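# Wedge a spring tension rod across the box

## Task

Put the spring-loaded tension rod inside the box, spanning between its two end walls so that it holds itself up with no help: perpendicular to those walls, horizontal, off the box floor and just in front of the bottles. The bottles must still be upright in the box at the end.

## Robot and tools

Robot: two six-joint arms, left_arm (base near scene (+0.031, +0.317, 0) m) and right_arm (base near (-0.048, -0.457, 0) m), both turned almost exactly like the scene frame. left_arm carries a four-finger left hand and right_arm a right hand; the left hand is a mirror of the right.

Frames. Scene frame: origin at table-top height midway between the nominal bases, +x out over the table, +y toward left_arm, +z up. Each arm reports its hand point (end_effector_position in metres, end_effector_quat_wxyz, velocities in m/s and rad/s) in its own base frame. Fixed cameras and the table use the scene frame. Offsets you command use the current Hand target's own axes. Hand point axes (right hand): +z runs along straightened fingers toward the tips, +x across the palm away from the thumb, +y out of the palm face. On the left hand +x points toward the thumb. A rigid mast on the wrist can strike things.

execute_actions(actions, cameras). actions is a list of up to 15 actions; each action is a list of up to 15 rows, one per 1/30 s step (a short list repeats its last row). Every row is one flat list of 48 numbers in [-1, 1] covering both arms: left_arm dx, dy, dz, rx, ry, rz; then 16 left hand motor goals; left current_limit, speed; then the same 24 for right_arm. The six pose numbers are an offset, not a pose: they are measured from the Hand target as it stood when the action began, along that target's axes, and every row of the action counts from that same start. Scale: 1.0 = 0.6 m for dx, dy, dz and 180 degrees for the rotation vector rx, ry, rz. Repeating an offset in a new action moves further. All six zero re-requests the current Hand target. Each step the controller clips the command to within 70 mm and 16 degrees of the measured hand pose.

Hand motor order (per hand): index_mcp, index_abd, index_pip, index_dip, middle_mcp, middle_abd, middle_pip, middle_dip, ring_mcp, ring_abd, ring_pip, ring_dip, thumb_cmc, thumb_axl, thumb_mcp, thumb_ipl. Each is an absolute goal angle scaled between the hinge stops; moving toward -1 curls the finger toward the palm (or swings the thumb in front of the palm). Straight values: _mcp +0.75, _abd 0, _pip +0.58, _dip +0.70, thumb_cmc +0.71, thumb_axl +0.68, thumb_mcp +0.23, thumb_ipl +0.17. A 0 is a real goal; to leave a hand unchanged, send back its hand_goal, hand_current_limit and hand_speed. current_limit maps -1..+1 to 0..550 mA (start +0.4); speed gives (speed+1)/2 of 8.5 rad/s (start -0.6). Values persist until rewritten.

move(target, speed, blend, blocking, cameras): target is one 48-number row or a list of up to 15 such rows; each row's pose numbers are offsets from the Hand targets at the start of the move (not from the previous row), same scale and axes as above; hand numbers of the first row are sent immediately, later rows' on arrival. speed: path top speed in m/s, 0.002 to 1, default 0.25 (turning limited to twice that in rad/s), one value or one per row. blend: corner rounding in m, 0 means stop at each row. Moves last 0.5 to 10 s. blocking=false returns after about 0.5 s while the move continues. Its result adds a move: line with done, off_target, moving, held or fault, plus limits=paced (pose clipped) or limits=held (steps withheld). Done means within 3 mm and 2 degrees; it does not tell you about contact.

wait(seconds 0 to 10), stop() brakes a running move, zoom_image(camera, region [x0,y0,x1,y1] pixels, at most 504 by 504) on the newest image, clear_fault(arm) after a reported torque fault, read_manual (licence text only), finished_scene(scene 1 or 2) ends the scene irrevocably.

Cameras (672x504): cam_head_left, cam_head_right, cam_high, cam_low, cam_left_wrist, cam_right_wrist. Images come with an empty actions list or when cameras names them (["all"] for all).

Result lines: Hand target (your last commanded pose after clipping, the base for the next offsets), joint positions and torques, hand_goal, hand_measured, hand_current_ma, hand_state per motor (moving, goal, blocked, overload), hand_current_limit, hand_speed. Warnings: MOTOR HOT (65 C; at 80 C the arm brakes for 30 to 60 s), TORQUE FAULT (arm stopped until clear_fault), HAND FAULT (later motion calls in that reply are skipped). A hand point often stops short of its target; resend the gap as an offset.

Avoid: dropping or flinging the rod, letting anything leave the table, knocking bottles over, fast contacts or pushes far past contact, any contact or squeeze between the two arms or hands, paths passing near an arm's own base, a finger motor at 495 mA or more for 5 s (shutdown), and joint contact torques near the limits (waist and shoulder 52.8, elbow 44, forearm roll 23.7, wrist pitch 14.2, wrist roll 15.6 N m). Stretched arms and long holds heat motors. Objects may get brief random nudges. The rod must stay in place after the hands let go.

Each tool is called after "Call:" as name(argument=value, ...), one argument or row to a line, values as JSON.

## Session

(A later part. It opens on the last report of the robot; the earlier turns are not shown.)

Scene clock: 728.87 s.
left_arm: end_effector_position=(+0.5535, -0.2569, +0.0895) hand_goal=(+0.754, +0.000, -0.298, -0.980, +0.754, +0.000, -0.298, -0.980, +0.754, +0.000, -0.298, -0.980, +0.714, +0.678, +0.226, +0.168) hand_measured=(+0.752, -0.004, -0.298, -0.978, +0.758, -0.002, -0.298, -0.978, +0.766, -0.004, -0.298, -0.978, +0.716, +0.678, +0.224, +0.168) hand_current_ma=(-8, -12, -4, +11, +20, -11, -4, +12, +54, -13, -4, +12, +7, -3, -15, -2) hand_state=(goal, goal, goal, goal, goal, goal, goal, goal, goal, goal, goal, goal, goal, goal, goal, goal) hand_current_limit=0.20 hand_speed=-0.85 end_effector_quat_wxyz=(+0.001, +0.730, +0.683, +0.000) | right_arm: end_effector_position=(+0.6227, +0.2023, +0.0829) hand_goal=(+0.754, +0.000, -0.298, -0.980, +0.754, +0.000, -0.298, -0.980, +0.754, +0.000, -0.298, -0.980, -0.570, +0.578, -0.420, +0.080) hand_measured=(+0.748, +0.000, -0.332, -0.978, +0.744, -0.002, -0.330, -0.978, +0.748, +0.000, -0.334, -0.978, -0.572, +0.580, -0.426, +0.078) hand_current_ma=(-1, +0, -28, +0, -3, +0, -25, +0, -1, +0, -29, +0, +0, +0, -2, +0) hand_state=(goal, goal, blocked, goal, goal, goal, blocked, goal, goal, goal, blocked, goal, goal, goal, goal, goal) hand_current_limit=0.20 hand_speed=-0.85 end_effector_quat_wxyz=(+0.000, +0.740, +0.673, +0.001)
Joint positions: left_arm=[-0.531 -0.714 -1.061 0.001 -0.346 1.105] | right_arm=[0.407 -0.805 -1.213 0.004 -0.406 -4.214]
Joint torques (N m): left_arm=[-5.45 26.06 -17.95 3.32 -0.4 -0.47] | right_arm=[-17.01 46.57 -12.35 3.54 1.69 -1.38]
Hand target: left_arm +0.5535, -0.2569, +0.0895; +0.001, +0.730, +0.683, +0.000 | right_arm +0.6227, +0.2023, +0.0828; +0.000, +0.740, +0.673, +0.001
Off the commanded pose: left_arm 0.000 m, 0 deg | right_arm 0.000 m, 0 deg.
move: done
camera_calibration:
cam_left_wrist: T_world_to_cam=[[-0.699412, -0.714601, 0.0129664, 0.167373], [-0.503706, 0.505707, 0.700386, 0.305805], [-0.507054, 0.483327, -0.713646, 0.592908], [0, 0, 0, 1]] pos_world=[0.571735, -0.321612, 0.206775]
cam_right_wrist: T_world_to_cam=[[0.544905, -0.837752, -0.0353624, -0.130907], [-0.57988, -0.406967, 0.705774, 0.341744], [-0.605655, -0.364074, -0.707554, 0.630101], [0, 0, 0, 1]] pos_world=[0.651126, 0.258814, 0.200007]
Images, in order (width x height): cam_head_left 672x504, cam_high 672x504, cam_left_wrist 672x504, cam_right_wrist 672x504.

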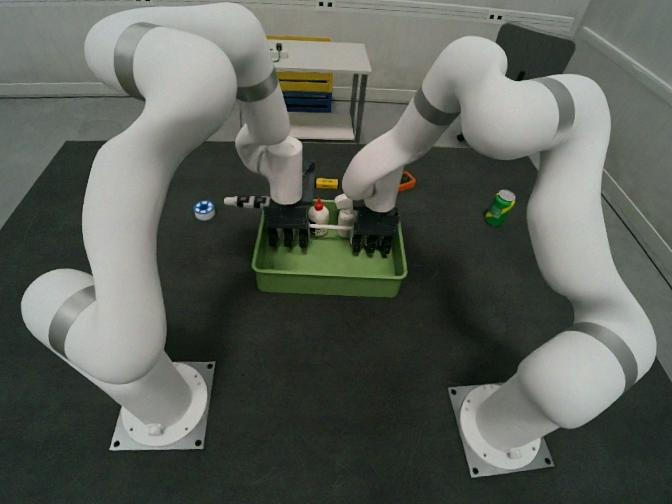

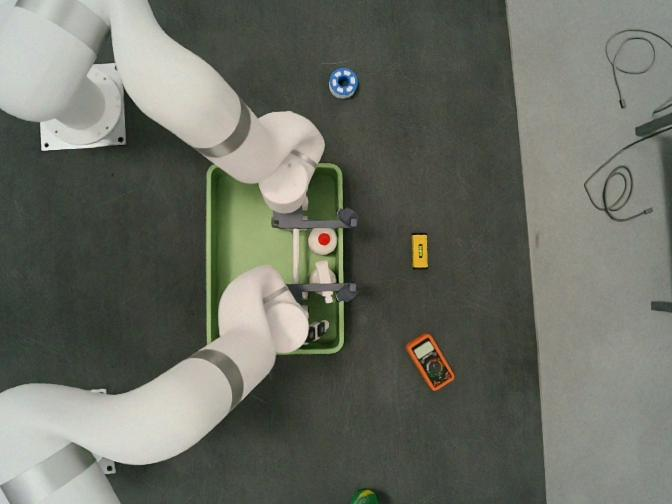

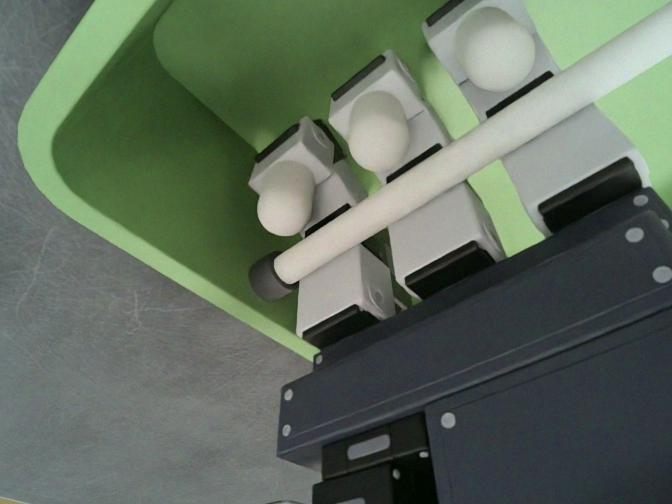

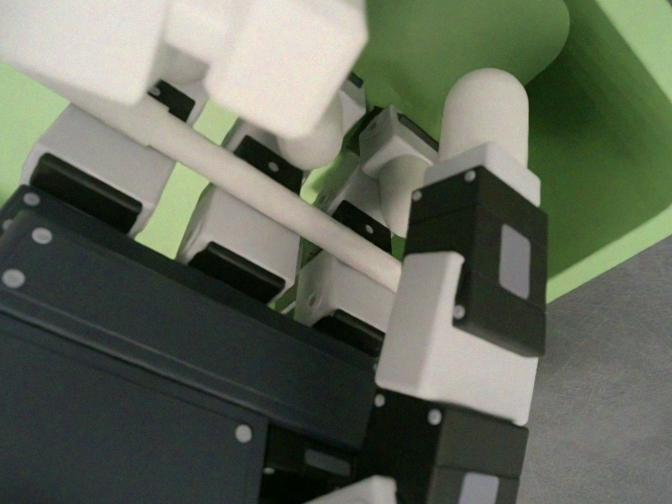

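Call:
move(
  target=[
    [0,0,-0.0117,0,0,0,0.754,0,-0.299,-0.98,0.754,0,-0.299,-0.98,0.754,0,-0.299,-0.98,0.714,0.678,0.226,0.168,0.4,-0.85,0,0,-0.0117,0,0,0,0.754,0,-0.299,-0.98,0.754,0,-0.299,-0.98,0.754,0,-0.299,-0.98,-0.571,0.578,-0.42,0.08,0.4,-0.85],
    [0,0,-0.0117,0,0,0,0.754,0,0.139,-0.98,0.754,0,0.139,-0.98,0.754,0,0.139,-0.98,0.714,0.678,0.226,0.168,0.4,-0.85,0,0,-0.0117,0,0,0,0.754,0,0.139,-0.98,0.754,0,0.139,-0.98,0.754,0,0.139,-0.98,-0.571,0.578,-0.42,0.08,0.4,-0.85],
    [0,-0.0033,-0.0283,0,0,0,0.754,0,0.577,-0.98,0.754,0,0.577,-0.98,0.754,0,0.577,-0.98,0.714,0.678,0.226,0.168,0.4,-0.85,0,-0.0033,-0.0283,0,0,0,0.754,0,0.577,-0.98,0.754,0,0.577,-0.98,0.754,0,0.577,-0.98,-0.571,0.578,-0.42,0.08,0.4,-0.85],
  ],
  speed=0.02,
  cameras=["cam_head_left","cam_high","cam_left_wrist","cam_right_wrist"],
)

Call:
zoom_image(
  camera="cam_high",
  region=[190, 140, 370, 370],
)

Call:
zoom_image(
  camera="cam_head_left",
  region=[240, 180, 430, 300],
)

Scene clock: 738.77 s.
left_arm: end_effector_position=(+0.5515, -0.2568, +0.1064) hand_goal=(+0.754, +0.000, +0.578, -0.980, +0.754, +0.000, +0.578, -0.980, +0.754, +0.000, +0.578, -0.980, +0.714, +0.678, +0.226, +0.168) hand_measured=(+0.752, -0.004, +0.576, -0.978, +0.756, -0.002, +0.576, -0.978, +0.756, -0.002, +0.576, -0.978, +0.716, +0.678, +0.224, +0.168) hand_current_ma=(-8, -11, -10, +11, +8, -11, -11, +12, +8, -9, -11, +12, +7, -3, -15, -2) hand_state=(goal, goal, goal, goal, goal, goal, goal, goal, goal, goal, goal, goal, goal, goal, goal, goal) hand_current_limit=0.40 hand_speed=-0.85 end_effector_quat_wxyz=(+0.001, +0.730, +0.683, +0.000) | right_arm: end_effector_position=(+0.6207, +0.2025, +0.0998) hand_goal=(+0.754, +0.000, +0.578, -0.980, +0.754, +0.000, +0.578, -0.980, +0.754, +0.000, +0.578, -0.980, -0.570, +0.578, -0.420, +0.080) hand_measured=(+0.752, +0.002, +0.576, -0.978, +0.752, +0.000, +0.576, -0.978, +0.752, +0.002, +0.576, -0.978, -0.572, +0.580, -0.426, +0.078) hand_current_ma=(+0, +0, +0, +0, +0, +0, +0, +0, +0, +0, +0, +0, +0, +0, -2, +0) hand_state=(goal, goal, goal, goal, goal, goal, goal, goal, goal, goal, goal, goal, goal, goal, goal, goal) hand_current_limit=0.40 hand_speed=-0.85 end_effector_quat_wxyz=(+0.000, +0.740, +0.673, +0.001)
Joint positions: left_arm=[-0.532 -0.677 -1.051 0.001 -0.373 1.103] | right_arm=[0.408 -0.77 -1.202 0.004 -0.43 -4.212]
Joint torques (N m): left_arm=[-8.83 34.29 -11.23 -2.61 -2.38 -1.22] | right_arm=[18.4 64.11 -11.8 -2.4 -1.62 1.47]
Hand target: left_arm +0.5515, -0.2568, +0.1064; +0.001, +0.730, +0.683, +0.000 | right_arm +0.6207, +0.2025, +0.0998; +0.000, +0.740, +0.673, +0.001
Off the commanded pose: left_arm 0.000 m, 0 deg | right_arm 0.000 m, 0 deg.
move: done
camera_calibration:
cam_left_wrist: T_world_to_cam=[[-0.699412, -0.714601, 0.0129664, 0.165898], [-0.503706, 0.505707, 0.700386, 0.29286], [-0.507054, 0.483327, -0.713646, 0.603858], [0, 0, 0, 1]] pos_world=[0.569735, -0.321412, 0.223675]
cam_right_wrist: T_world_to_cam=[[0.544934, -0.837733, -0.0353601, -0.12916], [-0.579765, -0.406924, 0.705893, 0.328585], [-0.605739, -0.364165, -0.707435, 0.640937], [0, 0, 0, 1]] pos_world=[0.649126, 0.258914, 0.216908]
Images, in order (width x height): cam_head_left 672x504, cam_high 672x504, cam_left_wrist 672x504, cam_right_wrist 672x504.

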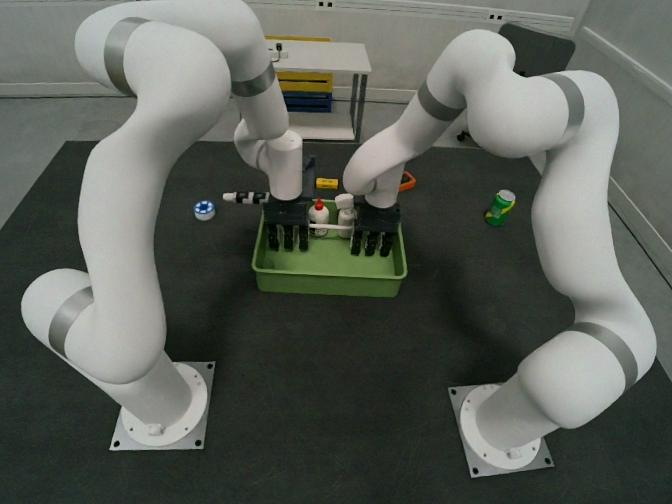

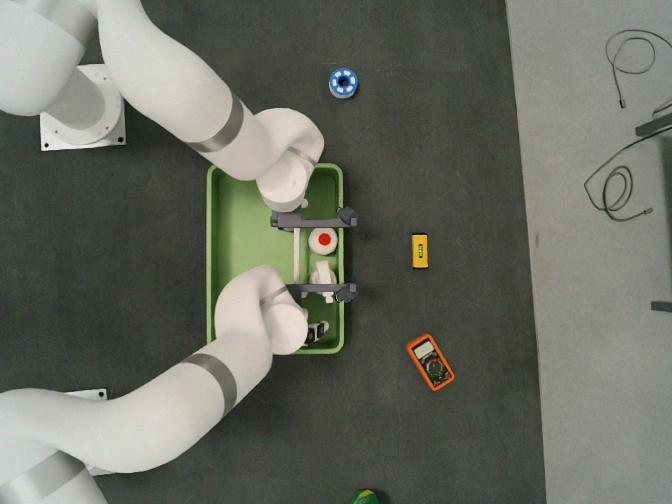

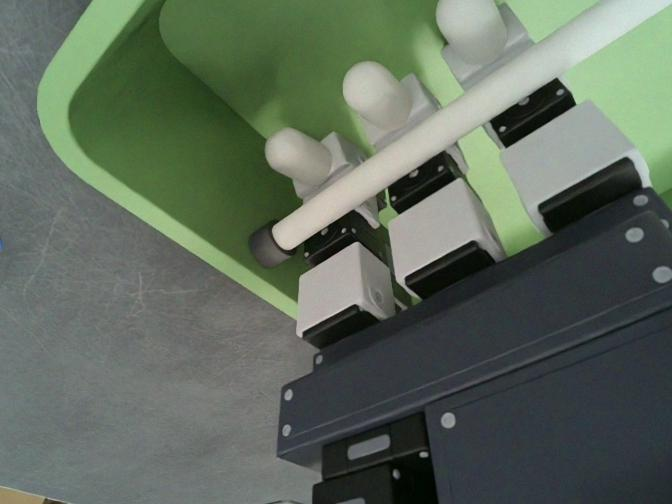

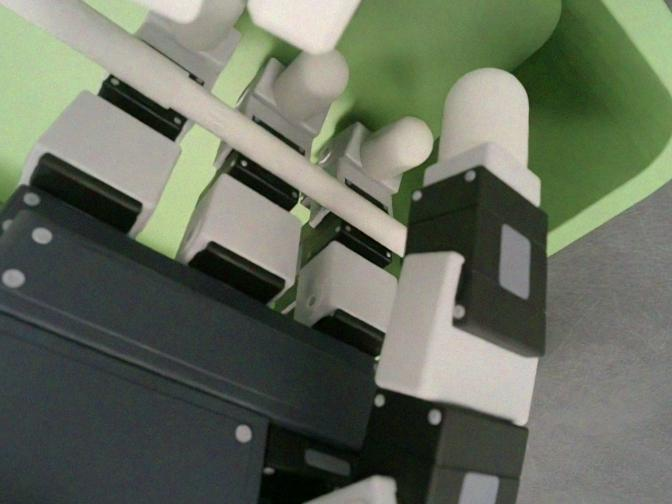

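Scaled by 2.191 from the camera's 672x504 image, which has a finer 960x720 frame.

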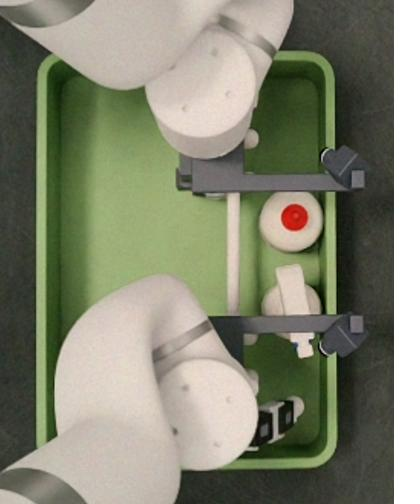

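Scaled by 2.653 from the camera's 672x504 image, which has a finer 960x720 frame.

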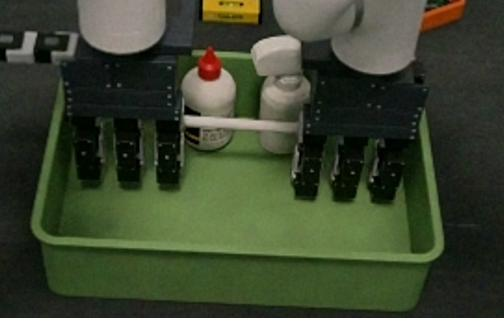

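Call:
move(
  target=[
    [0,-0.0833,0,0,0,0,0.754,0,0.577,-0.98,0.754,0,0.577,-0.98,0.754,0,0.577,-0.98,0.714,0.678,0.226,0.168,0.4,-0.85,0,-0.0833,0,0,0,0,0.754,0,0.577,-0.98,0.754,0,0.577,-0.98,0.754,0,0.577,-0.98,-0.571,0.578,-0.42,0.08,0.4,-0.85],
  ],
  speed=0.03,
  cameras=["cam_head_left","cam_high","cam_left_wrist","cam_right_wrist"],
)

Call:
zoom_image(
  camera="cam_high",
  region=[190, 140, 370, 370],
)

Scene clock: 746.90 s.
left_arm: end_effector_position=(+0.5017, -0.2535, +0.1064) hand_goal=(+0.754, +0.000, +0.578, -0.980, +0.754, +0.000, +0.578, -0.980, +0.754, +0.000, +0.578, -0.980, +0.714, +0.678, +0.226, +0.168) hand_measured=(+0.752, -0.004, +0.576, -0.978, +0.756, -0.002, +0.576, -0.978, +0.756, -0.002, +0.576, -0.978, +0.716, +0.678, +0.224, +0.168) hand_current_ma=(-8, -11, -10, +11, +7, -11, -11, +12, +7, -9, -10, +12, +7, -3, -15, -2) hand_state=(goal, goal, goal, goal, goal, goal, goal, goal, goal, goal, goal, goal, goal, goal, goal, goal) hand_current_limit=0.40 hand_speed=-0.85 end_effector_quat_wxyz=(+0.001, +0.730, +0.683, +0.000) | right_arm: end_effector_position=(+0.5709, +0.2072, +0.0998) hand_goal=(+0.754, +0.000, +0.578, -0.980, +0.754, +0.000, +0.578, -0.980, +0.754, +0.000, +0.578, -0.980, -0.570, +0.578, -0.420, +0.080) hand_measured=(+0.752, +0.002, +0.576, -0.978, +0.752, +0.000, +0.576, -0.978, +0.752, +0.002, +0.576, -0.978, -0.572, +0.580, -0.426, +0.078) hand_current_ma=(+0, +0, +0, +0, +0, +0, +0, +0, +0, +0, +0, +0, +0, +0, -2, +0) hand_state=(goal, goal, goal, goal, goal, goal, goal, goal, goal, goal, goal, goal, goal, goal, goal, goal) hand_current_limit=0.40 hand_speed=-0.85 end_effector_quat_wxyz=(+0.000, +0.740, +0.672, +0.001)
Joint positions: left_arm=[-0.578 -0.603 -0.917 0.002 -0.312 1.057] | right_arm=[0.453 -0.695 -1.063 0.004 -0.365 -4.168]
Joint torques (N m): left_arm=[-8.29 32.74 -10.84 4.14 2.37 -1.06] | right_arm=[20.77 60.67 -11.34 0.02 1.92 1.5]
Hand target: left_arm +0.5017, -0.2535, +0.1064; +0.001, +0.730, +0.683, +0.000 | right_arm +0.5709, +0.2072, +0.0998; +0.000, +0.740, +0.673, +0.001
Off the commanded pose: left_arm 0.000 m, 0 deg | right_arm 0.000 m, 0 deg.
move: done
camera_calibration:
cam_left_wrist: T_world_to_cam=[[-0.699375, -0.714636, 0.0130172, 0.133312], [-0.503732, 0.505731, 0.70035, 0.266187], [-0.507079, 0.48325, -0.713681, 0.577057], [0, 0, 0, 1]] pos_world=[0.519935, -0.318212, 0.223675]
cam_right_wrist: T_world_to_cam=[[0.544818, -0.837806, -0.0354198, -0.0979862], [-0.579784, -0.406872, 0.705907, 0.301691], [-0.605825, -0.364055, -0.707418, 0.61243], [0, 0, 0, 1]] pos_world=[0.599326, 0.263615, 0.216808]
Images, in order (width x height): cam_head_left 672x504, cam_high 672x504, cam_left_wrist 672x504, cam_right_wrist 672x504.

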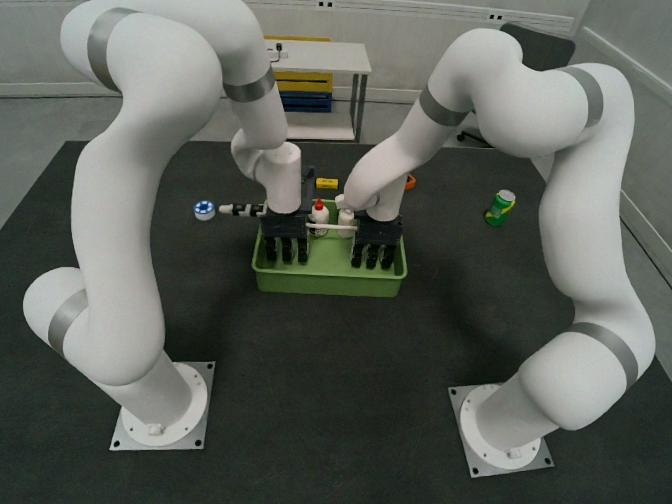

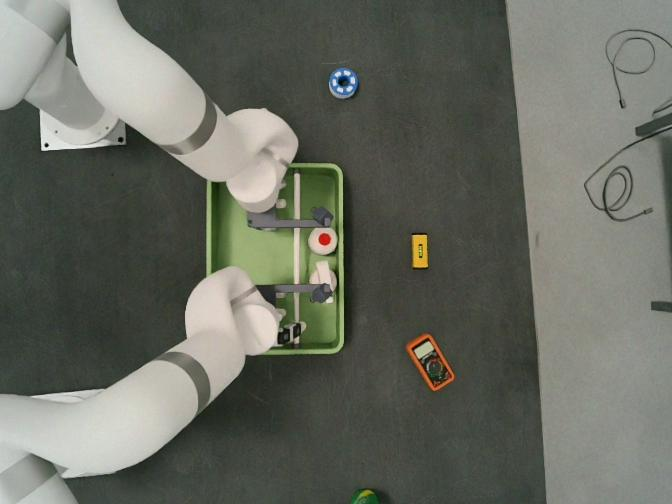

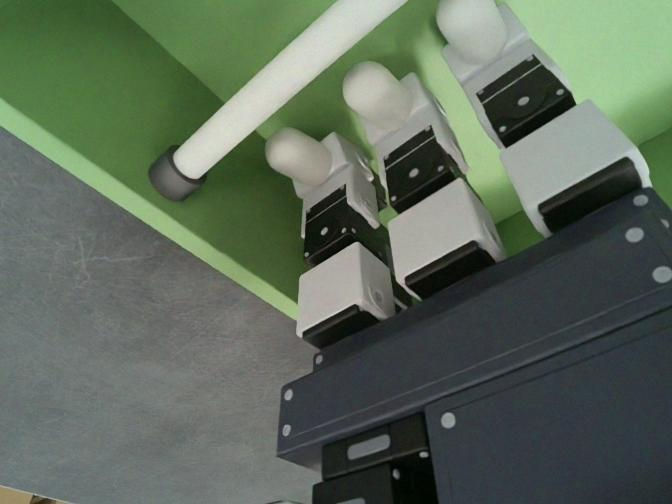

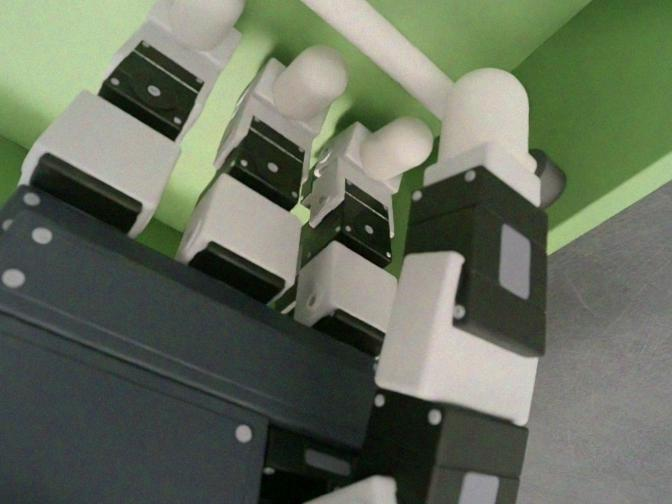

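Scaled by 2.191 from the camera's 672x504 image, which has a finer 960x720 frame.

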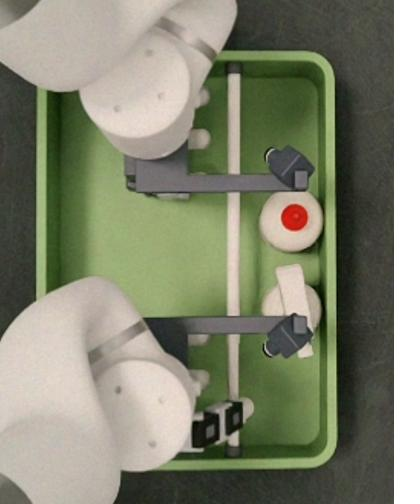

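Call:
move(
  target=[
    [0,-0.07,0,0,0,0,0.754,0,0.577,-0.98,0.754,0,0.577,-0.98,0.754,0,0.577,-0.98,0.714,0.678,0.226,0.168,0.4,-0.7,0,-0.07,0,0,0,0,0.754,0,0.577,-0.98,0.754,0,0.577,-0.98,0.754,0,0.577,-0.98,-0.571,0.578,-0.42,0.08,0.4,-0.7],
    [0,-0.07,-0.25,0,0,0,0.754,0,0.577,-0.98,0.754,0,0.577,-0.98,0.754,0,0.577,-0.98,0.714,0.678,0.226,0.168,0.4,-0.7,0,-0.07,-0.25,0,0,0,0.754,0,0.577,-0.98,0.754,0,0.577,-0.98,0.754,0,0.577,-0.98,-0.571,0.578,-0.42,0.08,0.4,-0.7],
  ],
  speed=[0.04,0.12],
  cameras=["cam_head_left","cam_high","cam_low","cam_left_wrist","cam_right_wrist"],
)

Call:
zoom_image(
  camera="cam_high",
  region=[190, 140, 370, 370],
)

Call:
zoom_image(
  camera="cam_head_left",
  region=[240, 180, 430, 300],
)

Scene clock: 755.40 s.
left_arm: end_effector_position=(+0.4595, -0.2507, +0.2563) hand_goal=(+0.754, +0.000, +0.578, -0.980, +0.754, +0.000, +0.578, -0.980, +0.754, +0.000, +0.578, -0.980, +0.714, +0.678, +0.226, +0.168) hand_measured=(+0.752, -0.004, +0.576, -0.978, +0.756, -0.002, +0.576, -0.978, +0.756, -0.002, +0.576, -0.978, +0.716, +0.678, +0.224, +0.168) hand_current_ma=(-8, -11, -10, +11, +7, -11, -11, +12, +6, -9, -10, +12, +7, -3, -15, -2) hand_state=(goal, goal, goal, goal, goal, goal, goal, goal, goal, goal, goal, goal, goal, goal, goal, goal) hand_current_limit=0.40 hand_speed=-0.70 end_effector_quat_wxyz=(+0.001, +0.730, +0.683, +0.000) | right_arm: end_effector_position=(+0.5289, +0.2109, +0.2497) hand_goal=(+0.754, +0.000, +0.578, -0.980, +0.754, +0.000, +0.578, -0.980, +0.754, +0.000, +0.578, -0.980, -0.570, +0.578, -0.420, +0.080) hand_measured=(+0.752, +0.002, +0.576, -0.978, +0.752, +0.000, +0.576, -0.978, +0.752, +0.002, +0.576, -0.978, -0.572, +0.580, -0.426, +0.078) hand_current_ma=(+0, +0, +0, +0, +0, +0, +0, +0, +0, +0, +0, +0, +0, +0, -2, +0) hand_state=(goal, goal, goal, goal, goal, goal, goal, goal, goal, goal, goal, goal, goal, goal, goal, goal) hand_current_limit=0.40 hand_speed=-0.70 end_effector_quat_wxyz=(+0.000, +0.740, +0.673, +0.001)
Joint positions: left_arm=[-0.623 -0.244 -0.846 0.001 -0.6 1.013] | right_arm=[0.495 -0.36 -0.981 0.002 -0.618 -4.123]
Joint torques (N m): left_arm=[-9.24 25.38 -25.1 -2.84 -2.4 1.25] | right_arm=[-17.2 51.3 -34.8 0.52 -1.57 1.31]
Hand target: left_arm +0.4596, -0.2507, +0.2563; +0.001, +0.730, +0.683, +0.000 | right_arm +0.5289, +0.2109, +0.2497; +0.000, +0.740, +0.673, +0.001
Off the commanded pose: left_arm 0.000 m, 0 deg | right_arm 0.000 m, 0 deg.
move: done
camera_calibration:
cam_left_wrist: T_world_to_cam=[[-0.699412, -0.714601, 0.0129664, 0.103967], [-0.503706, 0.505707, 0.700386, 0.138447], [-0.507054, 0.483327, -0.713646, 0.661237], [0, 0, 0, 1]] pos_world=[0.477735, -0.315312, 0.373575]
cam_right_wrist: T_world_to_cam=[[0.544932, -0.837735, -0.0353615, -0.0667954], [-0.579723, -0.406898, 0.705943, 0.172919], [-0.605781, -0.364191, -0.707385, 0.694446], [0, 0, 0, 1]] pos_world=[0.557326, 0.267314, 0.366808]
Images, in order (width x height): cam_head_left 672x504, cam_high 672x504, cam_low 672x504, cam_left_wrist 672x504, cam_right_wrist 672x504.

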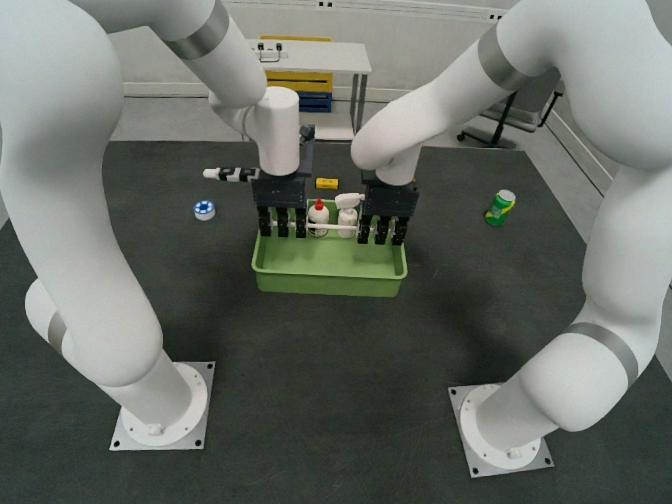

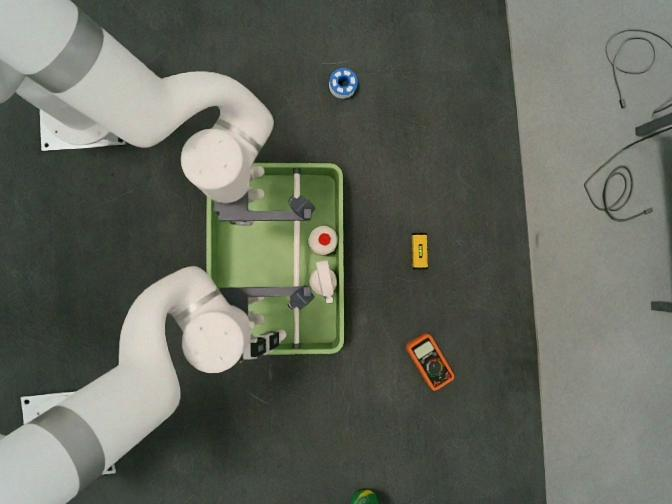

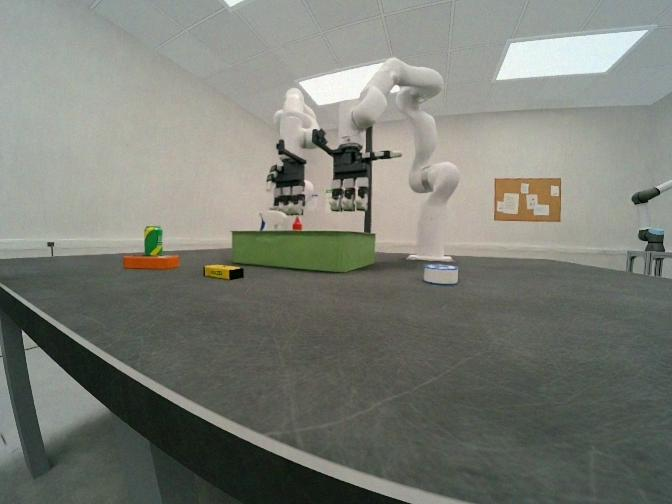

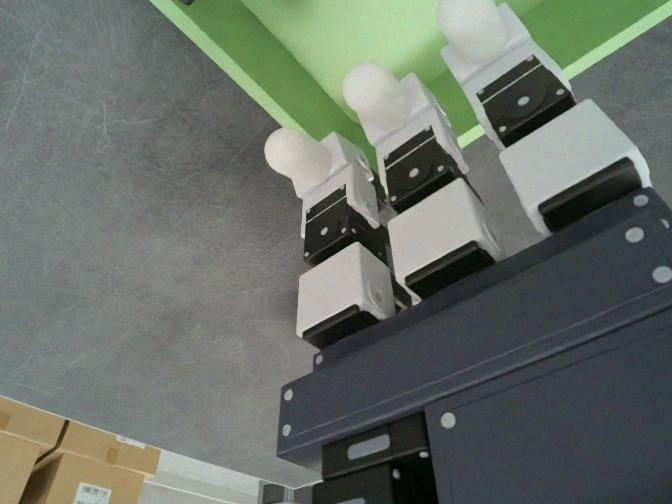

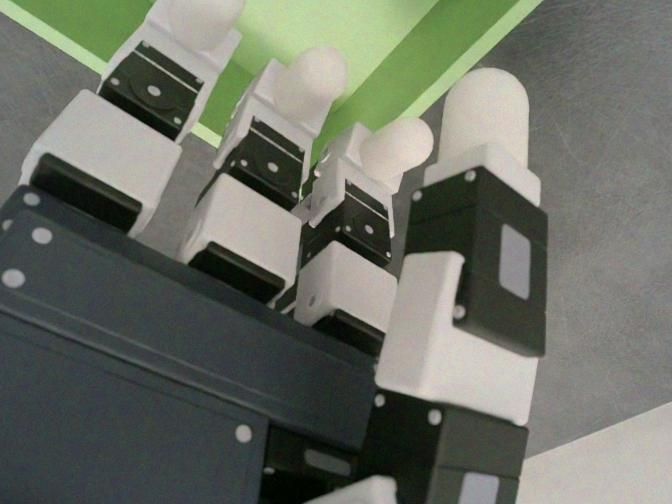

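Scaled by 2.191 from the camera's 672x504 image, which has a finer 960x720 frame.

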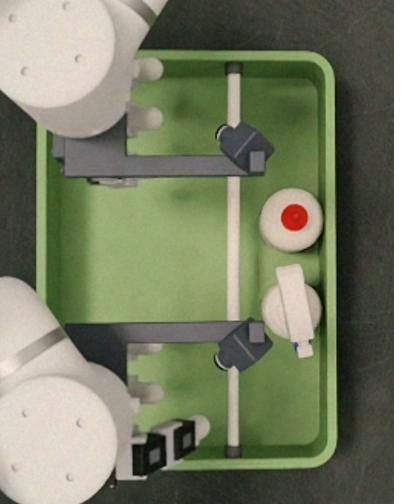

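Scaled by 2.653 from the camera's 672x504 image, which has a finer 960x720 frame.

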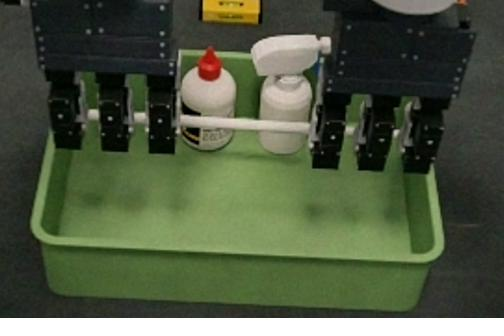

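Call:
finished_scene(
  scene=2,
)

The scene is finished: the task was done.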